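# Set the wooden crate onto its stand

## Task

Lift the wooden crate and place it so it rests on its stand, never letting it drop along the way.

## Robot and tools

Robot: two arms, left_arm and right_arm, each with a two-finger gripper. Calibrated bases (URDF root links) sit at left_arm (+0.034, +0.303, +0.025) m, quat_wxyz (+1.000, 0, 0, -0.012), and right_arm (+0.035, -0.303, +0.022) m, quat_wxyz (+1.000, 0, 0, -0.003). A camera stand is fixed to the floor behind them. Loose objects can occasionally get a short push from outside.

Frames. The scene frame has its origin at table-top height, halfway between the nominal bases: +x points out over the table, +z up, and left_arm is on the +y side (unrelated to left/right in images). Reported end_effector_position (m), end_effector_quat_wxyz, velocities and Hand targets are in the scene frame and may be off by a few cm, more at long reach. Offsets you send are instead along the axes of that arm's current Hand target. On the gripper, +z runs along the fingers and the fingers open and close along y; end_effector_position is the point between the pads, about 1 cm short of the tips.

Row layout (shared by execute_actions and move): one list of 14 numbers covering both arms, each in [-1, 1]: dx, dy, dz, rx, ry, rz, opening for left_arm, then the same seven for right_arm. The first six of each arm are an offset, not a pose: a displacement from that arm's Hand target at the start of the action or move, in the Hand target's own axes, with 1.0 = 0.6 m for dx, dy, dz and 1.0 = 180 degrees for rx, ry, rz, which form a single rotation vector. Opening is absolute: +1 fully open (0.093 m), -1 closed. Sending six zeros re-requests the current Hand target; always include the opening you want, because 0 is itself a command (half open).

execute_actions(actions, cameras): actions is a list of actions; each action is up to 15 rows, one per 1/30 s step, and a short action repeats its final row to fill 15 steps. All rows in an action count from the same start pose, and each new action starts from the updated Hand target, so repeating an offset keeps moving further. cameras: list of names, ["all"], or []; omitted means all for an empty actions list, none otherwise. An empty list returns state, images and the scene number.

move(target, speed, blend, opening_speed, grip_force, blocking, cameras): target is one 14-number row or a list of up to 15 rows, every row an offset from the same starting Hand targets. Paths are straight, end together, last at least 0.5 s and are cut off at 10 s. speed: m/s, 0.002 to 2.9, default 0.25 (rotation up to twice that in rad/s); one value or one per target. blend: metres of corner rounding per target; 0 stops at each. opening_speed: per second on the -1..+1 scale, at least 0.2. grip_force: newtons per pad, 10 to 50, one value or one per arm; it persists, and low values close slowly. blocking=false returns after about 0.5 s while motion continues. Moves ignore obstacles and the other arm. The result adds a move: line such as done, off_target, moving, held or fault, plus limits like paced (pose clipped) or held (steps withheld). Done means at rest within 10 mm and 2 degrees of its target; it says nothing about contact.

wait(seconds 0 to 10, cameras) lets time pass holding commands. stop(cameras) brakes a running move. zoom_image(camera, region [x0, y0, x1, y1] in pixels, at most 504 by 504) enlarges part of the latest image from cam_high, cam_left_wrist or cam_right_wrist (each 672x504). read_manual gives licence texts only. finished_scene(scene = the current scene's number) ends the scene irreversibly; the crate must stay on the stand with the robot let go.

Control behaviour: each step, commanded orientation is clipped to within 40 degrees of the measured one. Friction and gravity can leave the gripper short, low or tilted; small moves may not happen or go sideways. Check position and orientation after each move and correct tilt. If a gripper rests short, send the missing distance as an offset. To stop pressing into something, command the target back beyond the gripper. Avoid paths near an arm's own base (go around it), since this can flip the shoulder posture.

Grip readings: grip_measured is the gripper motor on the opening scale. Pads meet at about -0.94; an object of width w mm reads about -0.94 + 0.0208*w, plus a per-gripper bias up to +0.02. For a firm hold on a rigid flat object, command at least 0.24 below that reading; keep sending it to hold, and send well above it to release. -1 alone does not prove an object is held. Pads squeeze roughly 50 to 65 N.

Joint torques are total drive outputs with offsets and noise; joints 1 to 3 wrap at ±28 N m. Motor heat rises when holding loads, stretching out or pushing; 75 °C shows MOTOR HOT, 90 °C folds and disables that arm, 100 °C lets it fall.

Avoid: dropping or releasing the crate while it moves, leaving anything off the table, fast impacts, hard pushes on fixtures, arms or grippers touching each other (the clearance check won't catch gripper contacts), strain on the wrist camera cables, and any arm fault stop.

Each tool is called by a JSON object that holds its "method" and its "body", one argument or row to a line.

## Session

{"method": "execute_actions", "body": {
  "actions": []
}}

{"method": "zoom_image", "body": {
  "camera": "cam_high",
  "region": [180, 80, 500, 340]
}}

Scene clock: 0.00 s.
left_arm: end_effector_position=(+0.4217, +0.3170, +0.1073) grip_measured=+1.000 end_effector_quat_wxyz=(+0.563, -0.034, +0.825, +0.025) | right_arm: end_effector_position=(+0.4060, -0.3217, +0.0962) grip_measured=+1.000 end_effector_quat_wxyz=(+0.551, +0.040, +0.830, -0.078)
Joint positions: left_arm=[0.024 1.561 0.362 0.825 -0.079 -0.028 0.093] | right_arm=[0.052 1.534 0.311 0.824 0.216 -0.002 0.093]
Joint velocities: within noise
Joint torques (N m): no reading
Motor temperatures (°C): left_arm=[29 29 33 31 28 26 27] | right_arm=[30 29 33 31 28 25 29]
Heat: left arm: 33 °C; right arm: 33 °C.
Hand target: left_arm +0.4285, +0.3163, +0.1229; +0.583, -0.036, +0.811, +0.021 | right_arm +0.4110, -0.3208, +0.1061; +0.564, +0.042, +0.822, -0.073
Tool commands: left_gripper/opening=+1.0 right_gripper/opening=+1.0

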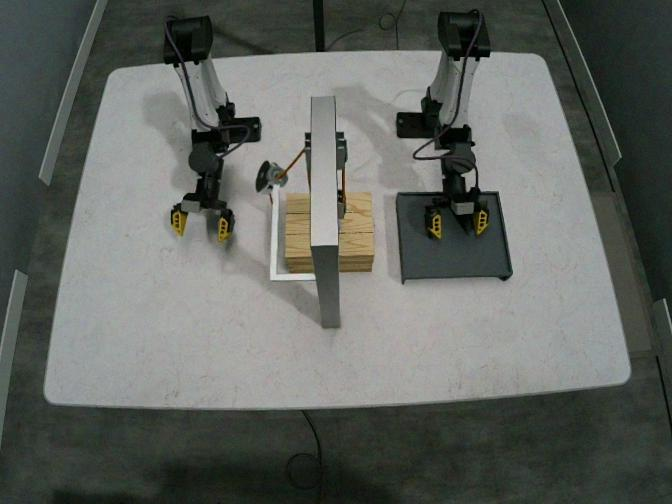

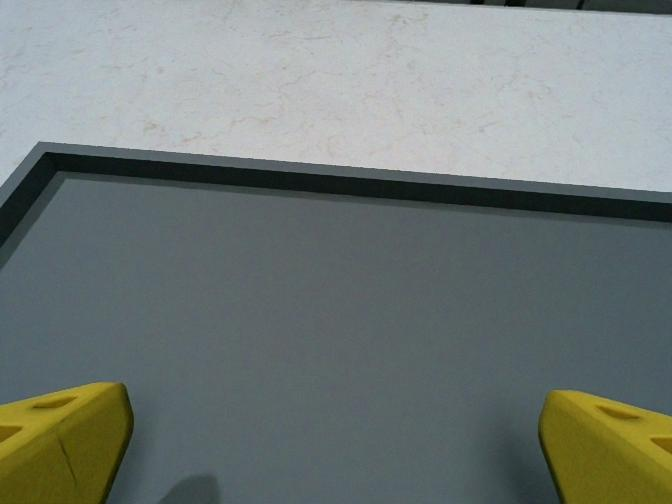

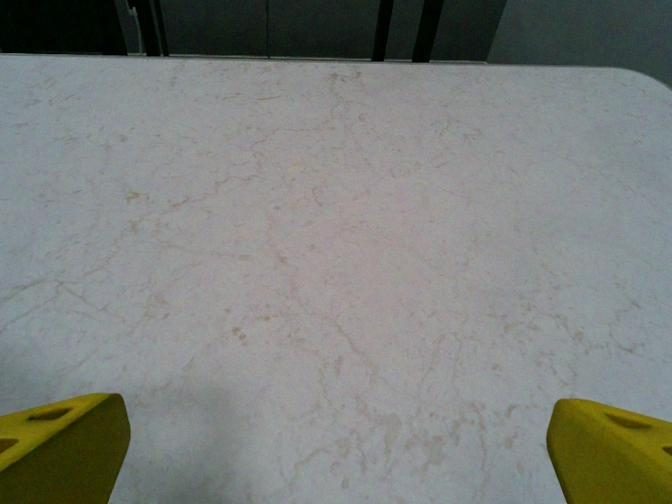

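Scaled by 1.575 from the camera's 672x504 image, which has a finer 960x720 frame.

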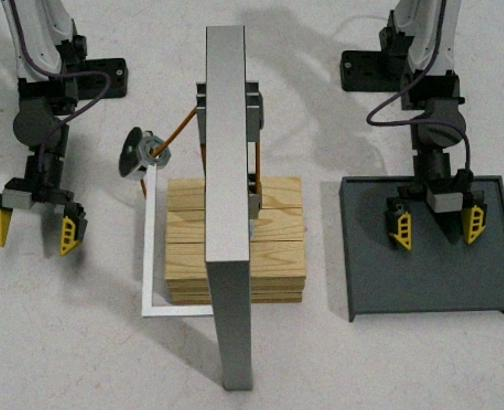

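{"method": "move", "body": {
  "target": [-0.117,0.308,-0.0623,-0.2933,0.3152,-0.4045,1,-0.0833,0.1967,-0.2865,-0.2128,-0.0547,-0.0393,0.3],
  "cameras": ["all"],
  "speed": 0.3
}}

Scene clock: 19.67 s.
left_arm: end_effector_position=(+0.4014, +0.4994, +0.1916) grip_measured=+1.000 end_effector_quat_wxyz=(-0.036, +0.700, -0.714, +0.009) | right_arm: end_effector_position=(+0.2890, -0.1799, +0.1908) grip_measured=+0.302 end_effector_quat_wxyz=(+0.603, -0.192, +0.758, +0.153)
Joint positions: left_arm=[0.512 2.111 2.146 -1.532 -0.004 -1.062 0.093] | right_arm=[0.391 0.557 0.2 0.129 -0.109 -0.025 0.06]
Joint torques (N m): left_arm=[-0.21 -9.42 8.61 0.04 0.01 0.01] | right_arm=[0.66 0.17 9.8 2.33 -0.29 -0.2]
Motor temperatures (°C): left_arm=[29 31 36 34 28 26 27] | right_arm=[30 30 36 36 28 25 29]
Heat: left arm: 36 °C; right arm: 36 °C.
Hand target: left_arm +0.4002, +0.5000, +0.2001; -0.001, +0.707, -0.707, +0.000 | right_arm +0.2887, -0.1750, +0.2048; +0.608, -0.201, +0.751, +0.162
Off the commanded pose: left_arm 0.009 m, 4 deg | right_arm 0.015 m, 2 deg.
joint sent to its limit (left arm) — joint 4 (wrist pitch), lower limit. The joint targets are off in position and orientation.
move: off_target (left_arm, right_arm)

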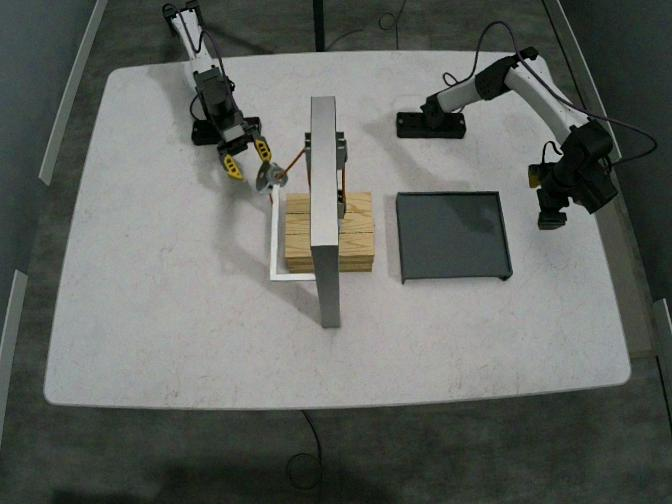

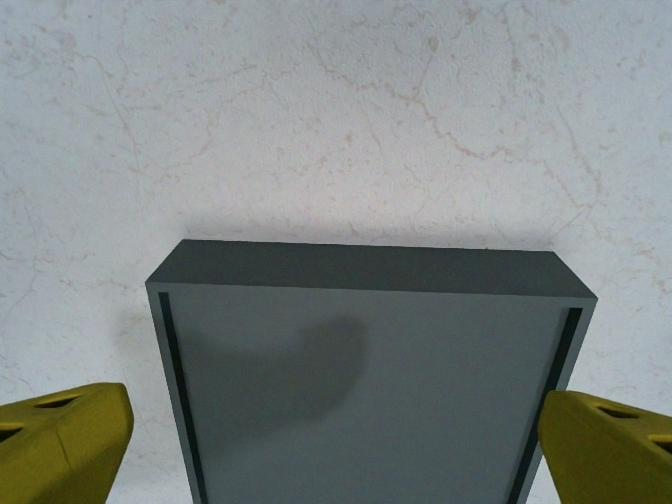

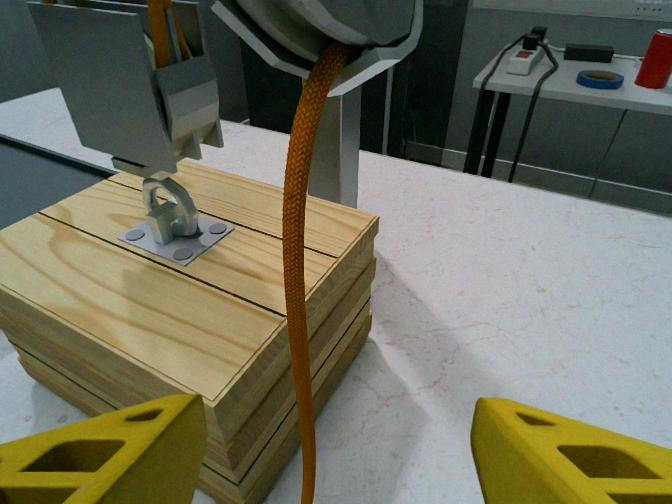

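{"method": "move", "body": {
  "target": [
    [0,0,0,0,0,0,1,0.048,0.007,0.0145,0,0,0,0.3],
    [0,0,0,0,0,0,1,0.029,0.0155,0.1117,0,0,0,0.3]
  ],
  "cameras": ["cam_right_wrist","cam_high"],
  "blend": [0.01,0],
  "speed": 0.15
}}

Scene clock: 28.83 s.
left_arm: end_effector_position=(+0.4014, +0.4994, +0.1916) grip_measured=+1.000 end_effector_quat_wxyz=(-0.036, +0.700, -0.714, +0.009) | right_arm: end_effector_position=(+0.3252, -0.1432, +0.1422) grip_measured=+0.302 end_effector_quat_wxyz=(+0.567, -0.215, +0.781, +0.150)
Joint positions: left_arm=[0.512 2.111 2.146 -1.532 -0.004 -1.062 0.093] | right_arm=[0.486 1.1 0.209 0.574 -0.043 -0.025 0.06]
Joint torques (N m): left_arm=[-0.34 -9.42 8.61 0.04 0.01 0.01] | right_arm=[0.73 -1.46 8.54 3.34 -0.01 0.02]
Heat: left arm: 37 °C; right arm: 39 °C.
Hand target: left_arm +0.4002, +0.5000, +0.2001; -0.001, +0.707, -0.707, +0.000 | right_arm +0.3377, -0.1360, +0.1738; +0.608, -0.201, +0.751, +0.162
Off the commanded pose: left_arm 0.009 m, 4 deg | right_arm 0.035 m, 6 deg.
joint sent to its limit (left arm) — joint 4 (wrist pitch), lower limit. The joint targets are off in position and orientation.
move: off_target (left_arm, right_arm)
Images, in order (width x height): cam_high 672x504, cam_right_wrist 672x504.

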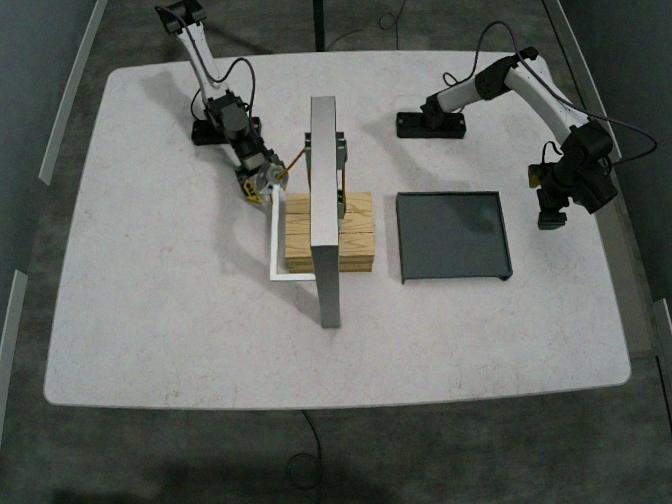

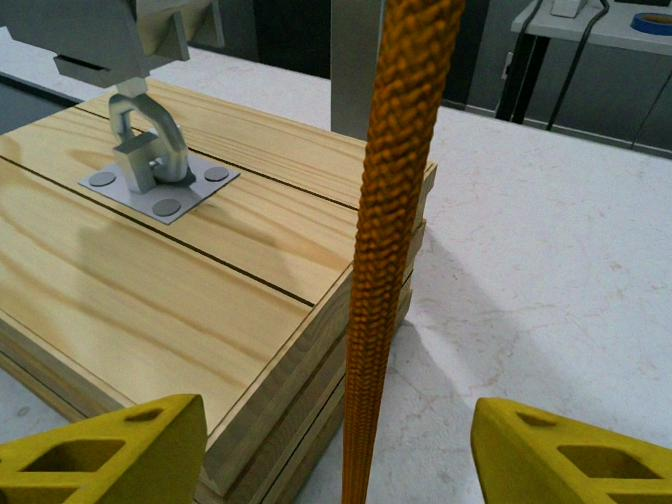

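{"method": "move", "body": {
  "target": [
    [0,0,0,0,0,0,1,-0.025,-0.005,0.022,0,0,0,0.3],
    [0,0,0,0,0,0,1,-0.025,-0.005,0.022,0,0,0,-1]
  ],
  "cameras": ["cam_right_wrist","cam_high"],
  "opening_speed": 1.5,
  "speed": 0.1
}}

Scene clock: 34.17 s.
left_arm: end_effector_position=(+0.4014, +0.4994, +0.1916) grip_measured=+1.000 end_effector_quat_wxyz=(-0.036, +0.700, -0.714, +0.009) | right_arm: end_effector_position=(+0.3421, -0.1344, +0.1592) grip_measured=-0.967 end_effector_quat_wxyz=(+0.577, -0.213, +0.774, +0.152)
Joint positions: left_arm=[0.512 2.111 2.146 -1.532 -0.004 -1.062 0.093] | right_arm=[0.486 1.157 0.291 0.574 -0.043 -0.025 0]
Joint torques (N m): left_arm=[-0.34 -9.42 8.62 0.04 0.01 0.01] | right_arm=[-0.16 -2.07 8.72 3.09 -0.13 -0.02]
Motor temperatures (°C): left_arm=[29 36 38 32 28 26 27] | right_arm=[30 30 40 39 28 25 29]
Heat: left arm: 38 °C; right arm: 40 °C.
Hand target: left_arm +0.4002, +0.5000, +0.2001; -0.001, +0.707, -0.707, +0.000 | right_arm +0.3531, -0.1306, +0.1858; +0.608, -0.201, +0.751, +0.162
Off the commanded pose: left_arm 0.009 m, 4 deg | right_arm 0.029 m, 5 deg.
joint sent to its limit (left arm) — joint 4 (wrist pitch), lower limit. The joint targets are off in position and orientation.
move: off_target (left_arm, right_arm); target 2's new opening was sent with right_arm's hand 0.029 m and 5 deg from that target
Images, in order (width x height): cam_high 672x504, cam_right_wrist 672x504.

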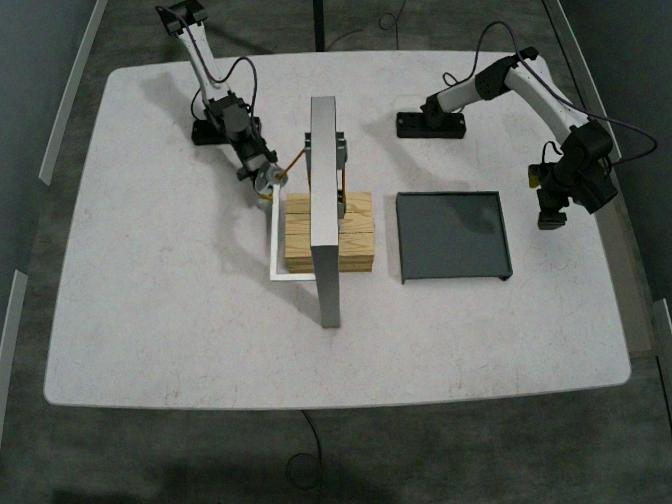

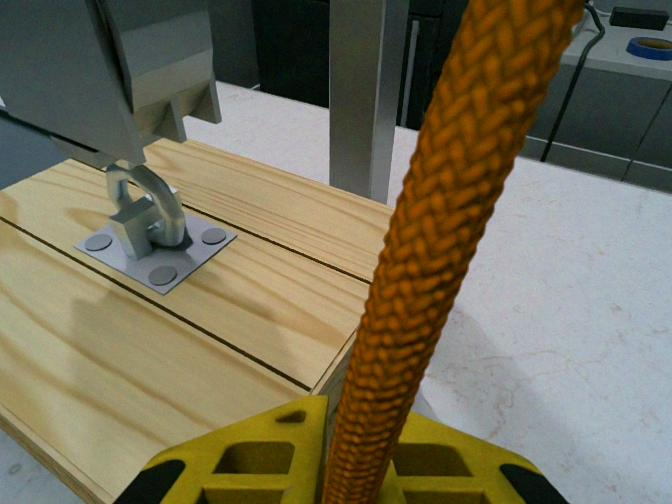

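{"method": "move", "body": {
  "target": [
    [-0.02,0,0.1,0,0,0,1,0.038,-0.143,-0.155,0.0544,0,0.0116,-1],
    [-0.02,0,0.267,0,0,0,1,0.111,-0.365,-0.3155,0.0544,0,0.0116,-1],
    [-0.02,0,0.267,0,0,0,1,0.168,-0.701,-0.423,0.0272,0,0.0058,-1],
    [-0.02,0,0.267,0,0,0,1,0.161,-0.6375,-0.387,0.0272,0,0.0058,-1]
  ],
  "cameras": ["all"],
  "blend": [0.03,0.03,0,0],
  "speed": 0.1
}}

Scene clock: 50.90 s.
left_arm: end_effector_position=(+0.3986, +0.5100, +0.0420) grip_measured=+1.000 end_effector_quat_wxyz=(+0.003, +0.707, -0.708, -0.002) | right_arm: end_effector_position=(+0.3475, -0.5301, +0.1518) grip_measured=-0.967 end_effector_quat_wxyz=(+0.685, -0.162, +0.684, +0.188)
Joint positions: left_arm=[0.538 2.209 1.704 -1.074 -0.002 -1.054 0.093] | right_arm=[-1.074 1.953 0.949 0.155 -1.585 -0.813 0]
Joint torques (N m): left_arm=[0.13 -9.81 5.01 0.31 0 0.17] | right_arm=[-8.44 -7.43 5.85 1.59 0.56 -0.06]
Heat: left arm: 39 °C; right arm: 41 °C.
Hand target: left_arm +0.4003, +0.5122, +0.0400; -0.001, +0.707, -0.707, +0.000 | right_arm +0.3300, -0.5854, +0.1398; +0.614, -0.168, +0.759, +0.136
Off the commanded pose: left_arm 0.003 m, 0 deg | right_arm 0.059 m, 13 deg.
move: off_target (right_arm)

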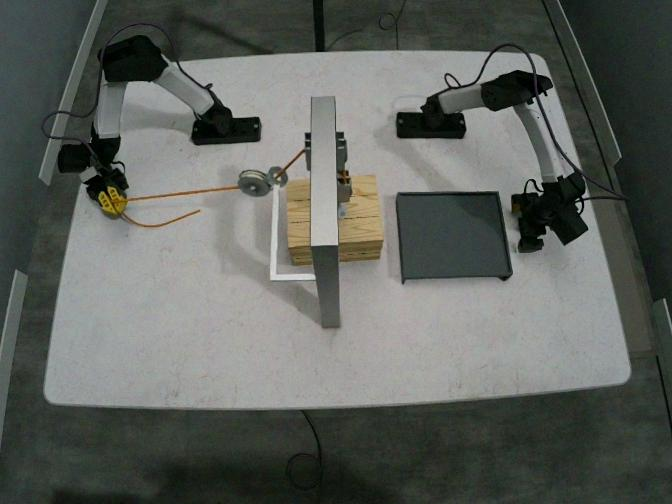

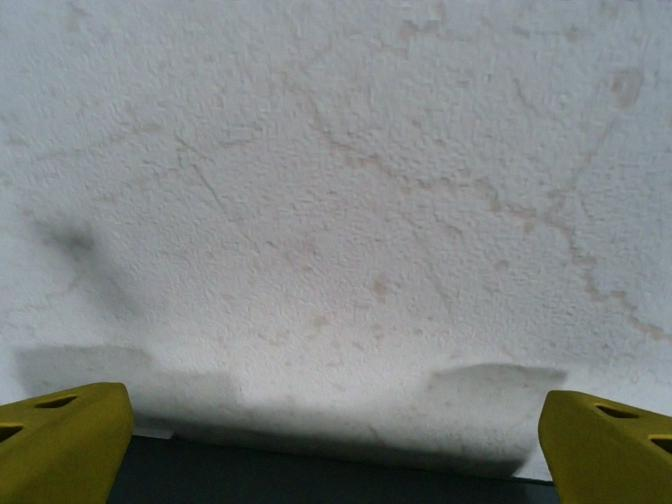

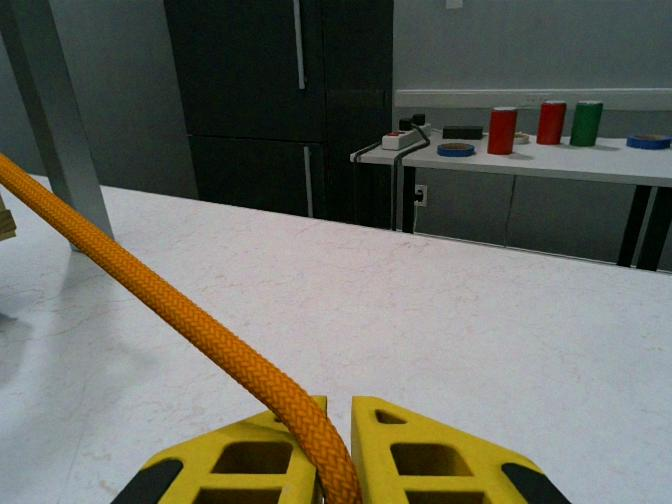

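{"method": "zoom_image", "body": {
  "camera": "cam_high",
  "region": [240, 140, 460, 310]
}}

Scaled by 2.291 from the camera's 672x504 image, which has a finer 960x720 frame.

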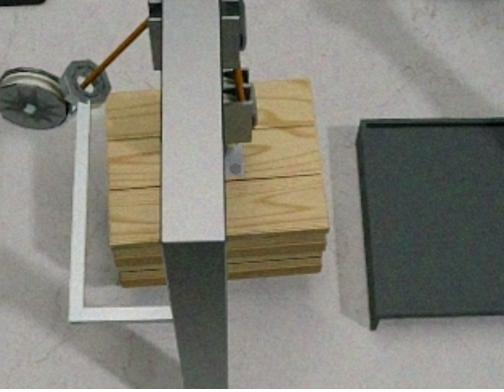

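{"method": "move", "body": {
  "target": [
    [0.3537,-0.029,-0.008,0,0,0,1,-0.0045,0.045,0.021,0,0,0,-1],
    [0.5787,-0.029,-0.0225,0,0.095,0,1,-0.0045,0.045,0.021,0,0,0,-1],
    [0.628,-0.029,-0.018,0,0.095,0,1,-0.0045,0.045,0.021,0,0,0,-1]
  ],
  "cameras": ["all"],
  "blend": [0.02,0.02,0],
  "speed": [0.12,0.12,0.08]
}}

{"method": "zoom_image", "body": {
  "camera": "cam_high",
  "region": [240, 140, 460, 310]
}}

Scene clock: 67.90 s.
left_arm: end_effector_position=(+0.4012, +0.1594, +0.0358) grip_measured=+1.000 end_effector_quat_wxyz=(+0.095, +0.709, -0.696, +0.057) | right_arm: end_effector_position=(+0.3344, -0.5241, +0.1500) grip_measured=-0.967 end_effector_quat_wxyz=(+0.685, -0.150, +0.691, +0.176)
Joint positions: left_arm=[-0.256 2.106 1.496 -0.949 0.221 -1.87 0.093] | right_arm=[-1.1 1.903 0.88 0.146 -1.571 -0.838 0]
Joint torques (N m): left_arm=[-1.63 -9.57 9.11 0.45 0.62 0.04] | right_arm=[-3.66 -8.55 5.04 1.38 0.64 -0.2]
Heat: left arm: 40 °C; right arm: 39 °C.
Hand target: left_arm +0.4174, +0.1354, +0.0502; +0.105, +0.699, -0.700, +0.105 | right_arm +0.3303, -0.5555, +0.1398; +0.614, -0.168, +0.759, +0.136
Off the commanded pose: left_arm 0.032 m, 6 deg | right_arm 0.033 m, 12 deg.
move: off_target (left_arm, right_arm); blend cut to 0.0149 m at target 2

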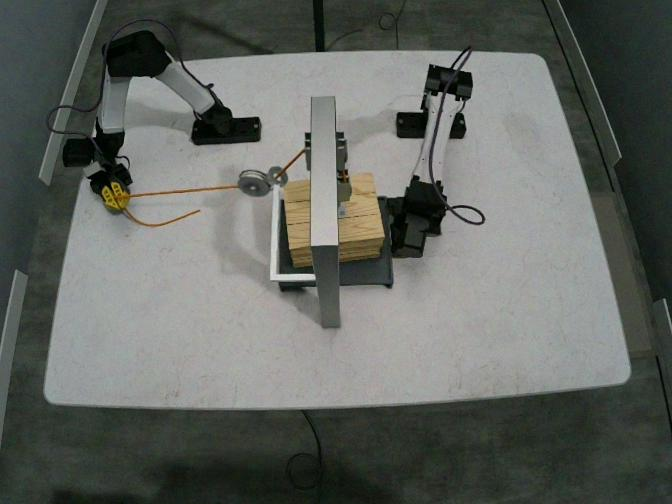

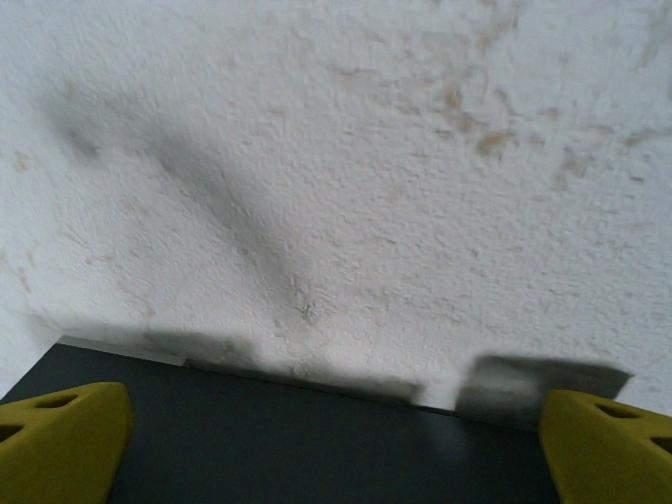

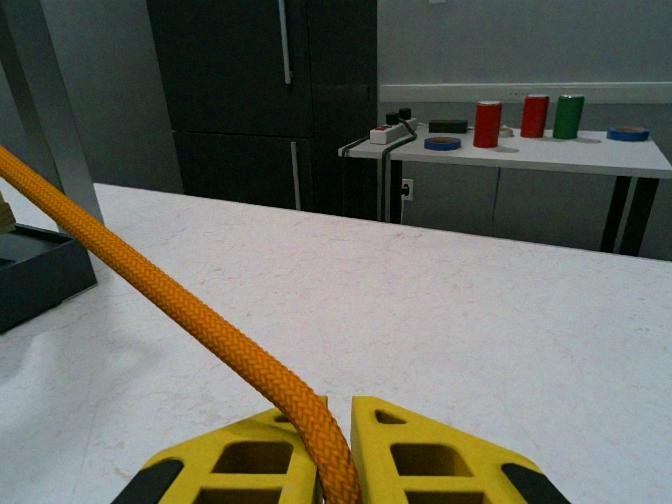

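Scaled by 2.291 from the camera's 672x504 image, which has a finer 960x720 frame.

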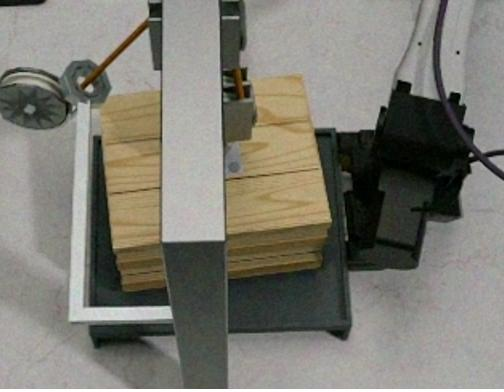

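{"method": "move", "body": {
  "target": [
    [0.0143,0,0.0044,0,0,0,1,0,0,0,0,0,0,-1],
    [-0.167,0,-0.138,0,0.12,0,1,-0.02,0.118,0.04,0,0,0,-1]
  ],
  "cameras": ["all"],
  "speed": [0.08,0.12]
}}

{"method": "zoom_image", "body": {
  "camera": "cam_high",
  "region": [240, 140, 460, 310]
}}

Scene clock: 84.83 s.
left_arm: end_effector_position=(+0.4146, +0.2601, +0.0898) grip_measured=+1.000 end_effector_quat_wxyz=(+0.227, +0.672, -0.667, +0.227) | right_arm: end_effector_position=(+0.3202, -0.4478, +0.1559) grip_measured=-0.967 end_effector_quat_wxyz=(+0.644, -0.161, +0.722, +0.195)
Joint positions: left_arm=[0.178 2.091 1.568 -1.164 0.645 -1.384 0.093] | right_arm=[-1.016 1.657 0.745 -0.294 -1.468 -1.131 0]
Joint torques (N m): left_arm=[-0.55 -9.03 8.18 -0.29 0.44 0.16] | right_arm=[-2.89 -4.48 8.05 1.25 0.35 -0.19]
Motor temperatures (°C): left_arm=[29 41 40 31 28 26 27] | right_arm=[33 34 39 37 28 25 31]
Heat: left arm: 41 °C; right arm: 39 °C.
Hand target: left_arm +0.4175, +0.2554, +0.1000; +0.234, +0.667, -0.668, +0.234 | right_arm +0.3240, -0.4804, +0.1465; +0.614, -0.168, +0.759, +0.136
Off the commanded pose: left_arm 0.012 m, 1 deg | right_arm 0.034 m, 9 deg.
move: off_target (left_arm, right_arm)

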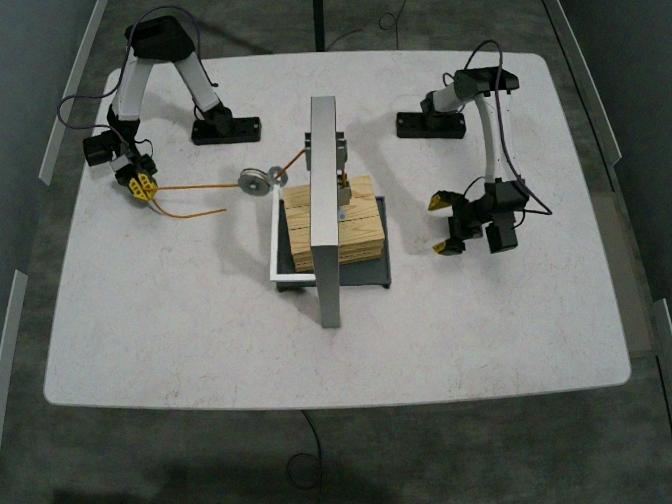

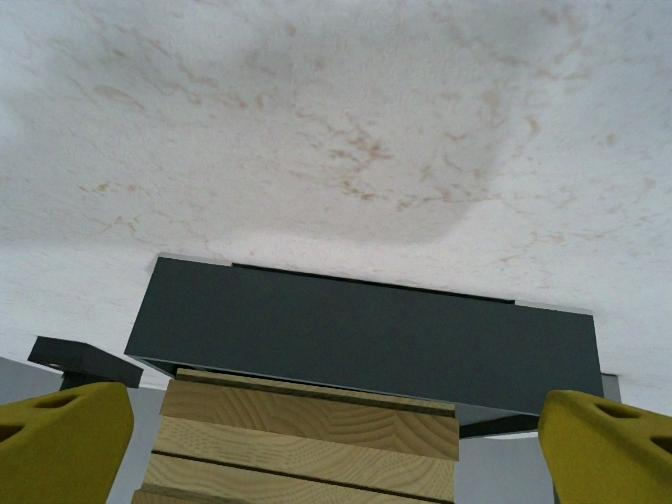

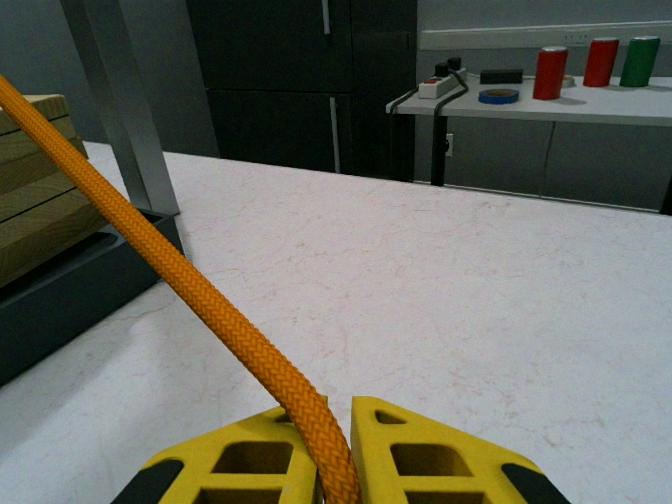

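Scaled by 2.291 from the camera's 672x504 image, which has a finer 960x720 frame.

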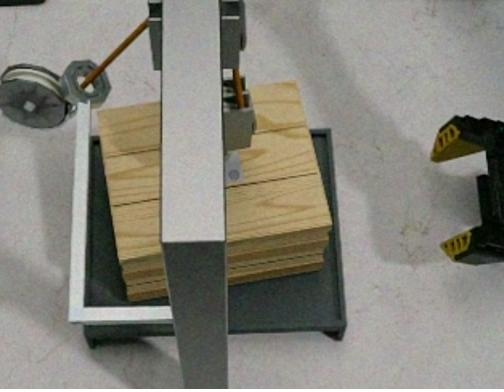

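{"method": "move", "body": {
  "target": [
    [0,0,0,0,0,0,1,-0.025,0.18,0.062,0,0,0,-1]
  ],
  "cameras": ["all"],
  "speed": 0.06
}}

{"method": "zoom_image", "body": {
  "camera": "cam_high",
  "region": [240, 140, 460, 310]
}}

Scene clock: 95.40 s.
left_arm: end_effector_position=(+0.4146, +0.2601, +0.0898) grip_measured=+1.000 end_effector_quat_wxyz=(+0.227, +0.672, -0.667, +0.227) | right_arm: end_effector_position=(+0.3115, -0.3636, +0.1470) grip_measured=-0.967 end_effector_quat_wxyz=(+0.602, -0.154, +0.767, +0.159)
Joint positions: left_arm=[0.178 2.091 1.568 -1.164 0.645 -1.384 0.093] | right_arm=[-0.795 1.205 0.315 0.247 -1.186 -0.545 0]
Joint torques (N m): left_arm=[-0.54 -9.05 8.2 -0.29 0.44 0.16] | right_arm=[0.8 -3.25 4.82 2.44 -0.35 -0.07]
Heat: left arm: 41 °C; right arm: 40 °C.
Hand target: left_arm +0.4175, +0.2554, +0.1000; +0.234, +0.667, -0.668, +0.234 | right_arm +0.3142, -0.3658, +0.1534; +0.614, -0.168, +0.759, +0.136
Off the commanded pose: left_arm 0.012 m, 1 deg | right_arm 0.007 m, 4 deg.
move: off_target (left_arm, right_arm)

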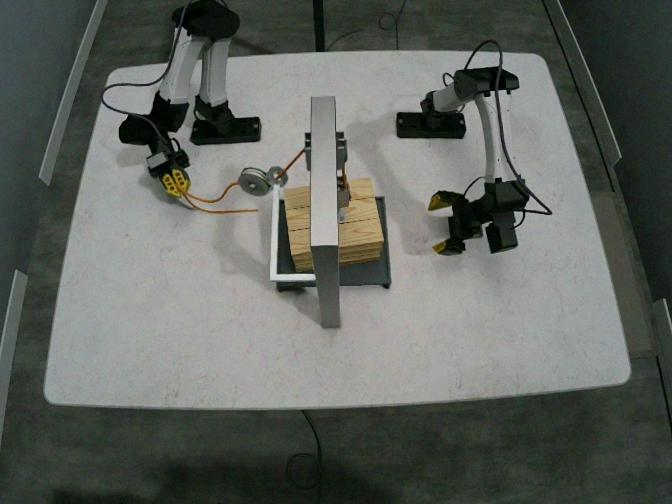

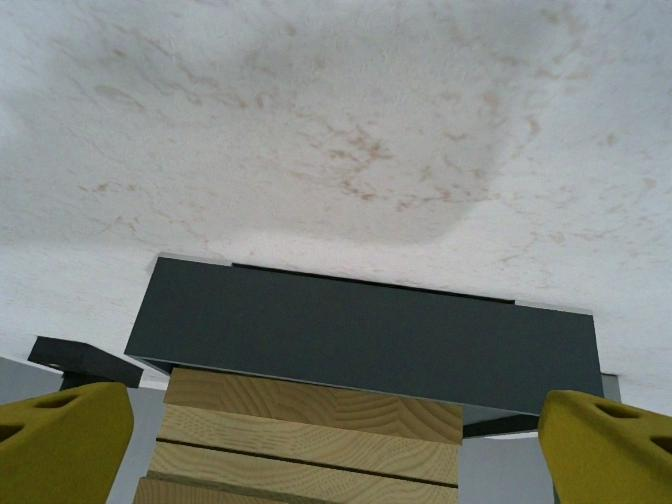

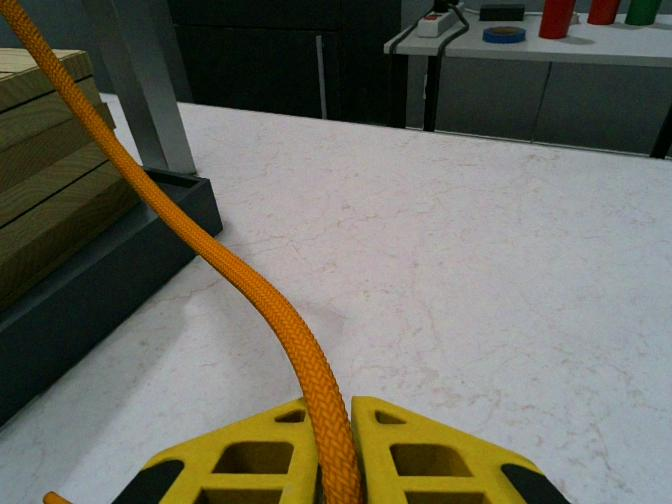

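Scaled by 2.291 from the camera's 672x504 image, which has a finer 960x720 frame.

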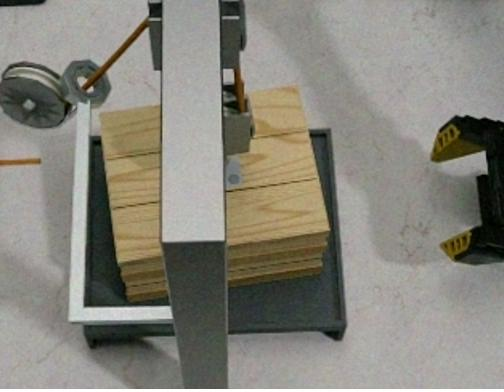

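{"method": "move", "body": {
  "target": [0,0,0,0,0,0,1,0,0,0,0,0,0,0.5],
  "cameras": ["all"],
  "opening_speed": 1.5
}}

{"method": "zoom_image", "body": {
  "camera": "cam_high",
  "region": [240, 140, 460, 310]
}}

{"method": "zoom_image", "body": {
  "camera": "cam_left_wrist",
  "region": [100, 300, 604, 504]
}}

{"method": "zoom_image", "body": {
  "camera": "cam_right_wrist",
  "region": [0, 30, 300, 440]
}}

Scene clock: 103.93 s.
left_arm: end_effector_position=(+0.4146, +0.2601, +0.0898) grip_measured=+1.000 end_effector_quat_wxyz=(+0.227, +0.672, -0.667, +0.227) | right_arm: end_effector_position=(+0.3118, -0.3641, +0.1474) grip_measured=+0.498 end_effector_quat_wxyz=(+0.602, -0.154, +0.767, +0.158)
Joint positions: left_arm=[0.178 2.091 1.568 -1.164 0.645 -1.384 0.093] | right_arm=[-0.795 1.205 0.315 0.252 -1.185 -0.542 0.069]
Joint torques (N m): left_arm=[-0.55 -9.03 8.2 -0.29 0.44 0.16] | right_arm=[0.76 -3.22 4.7 2.42 -0.3 -0.07]
Heat: left arm: 41 °C; right arm: 40 °C.
Hand target: left_arm +0.4175, +0.2554, +0.1000; +0.234, +0.667, -0.668, +0.234 | right_arm +0.3142, -0.3658, +0.1534; +0.614, -0.168, +0.759, +0.136
Off the commanded pose: left_arm 0.012 m, 1 deg | right_arm 0.007 m, 4 deg.
move: off_target (left_arm, right_arm)

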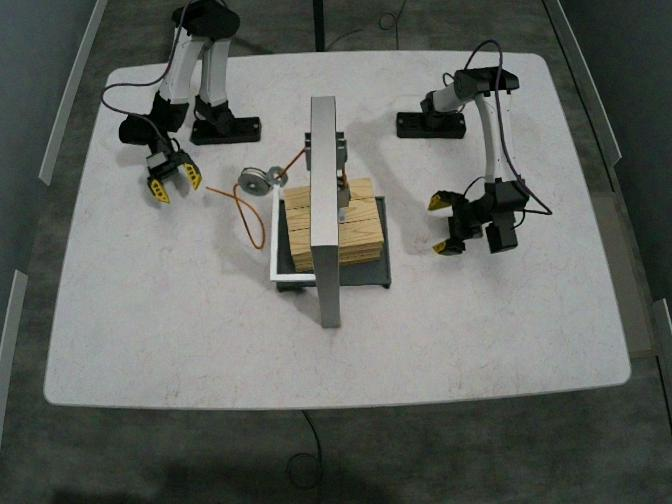

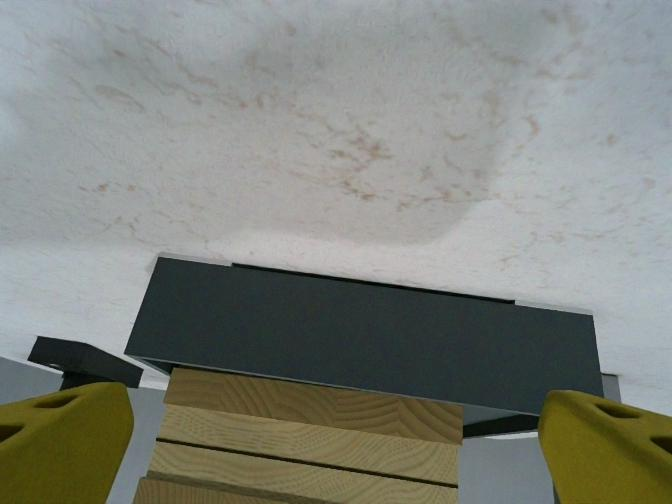

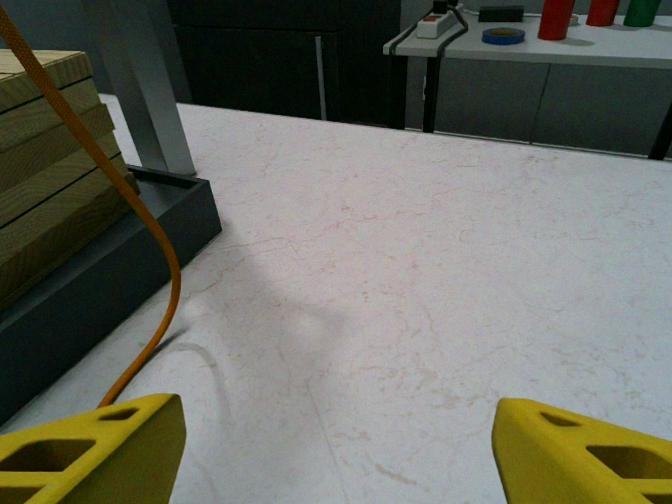

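Scaled by 2.291 from the camera's 672x504 image, which has a finer 960x720 frame.

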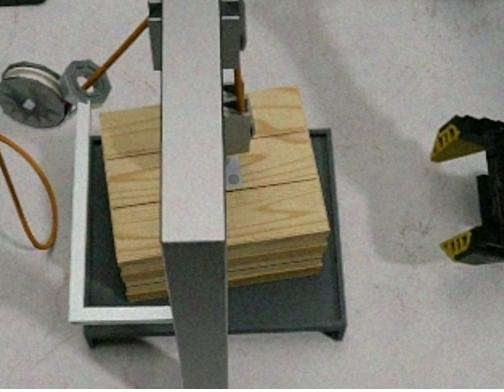

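Scaled by 1.000.

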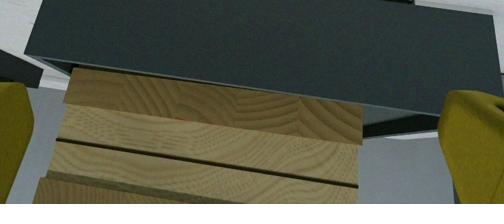

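Scaled by 1.229 from the camera's 672x504 image, which has a finer 960x720 frame.

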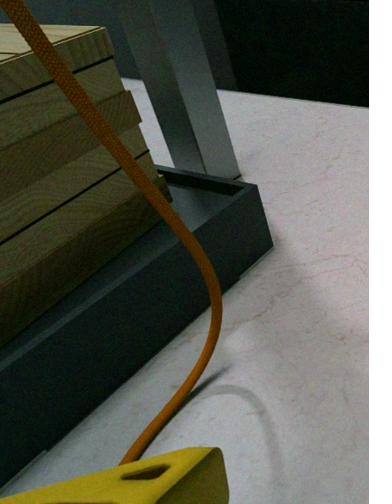

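{"method": "finished_scene", "body": {
  "scene": 2
}}

The scene is finished: the task was done.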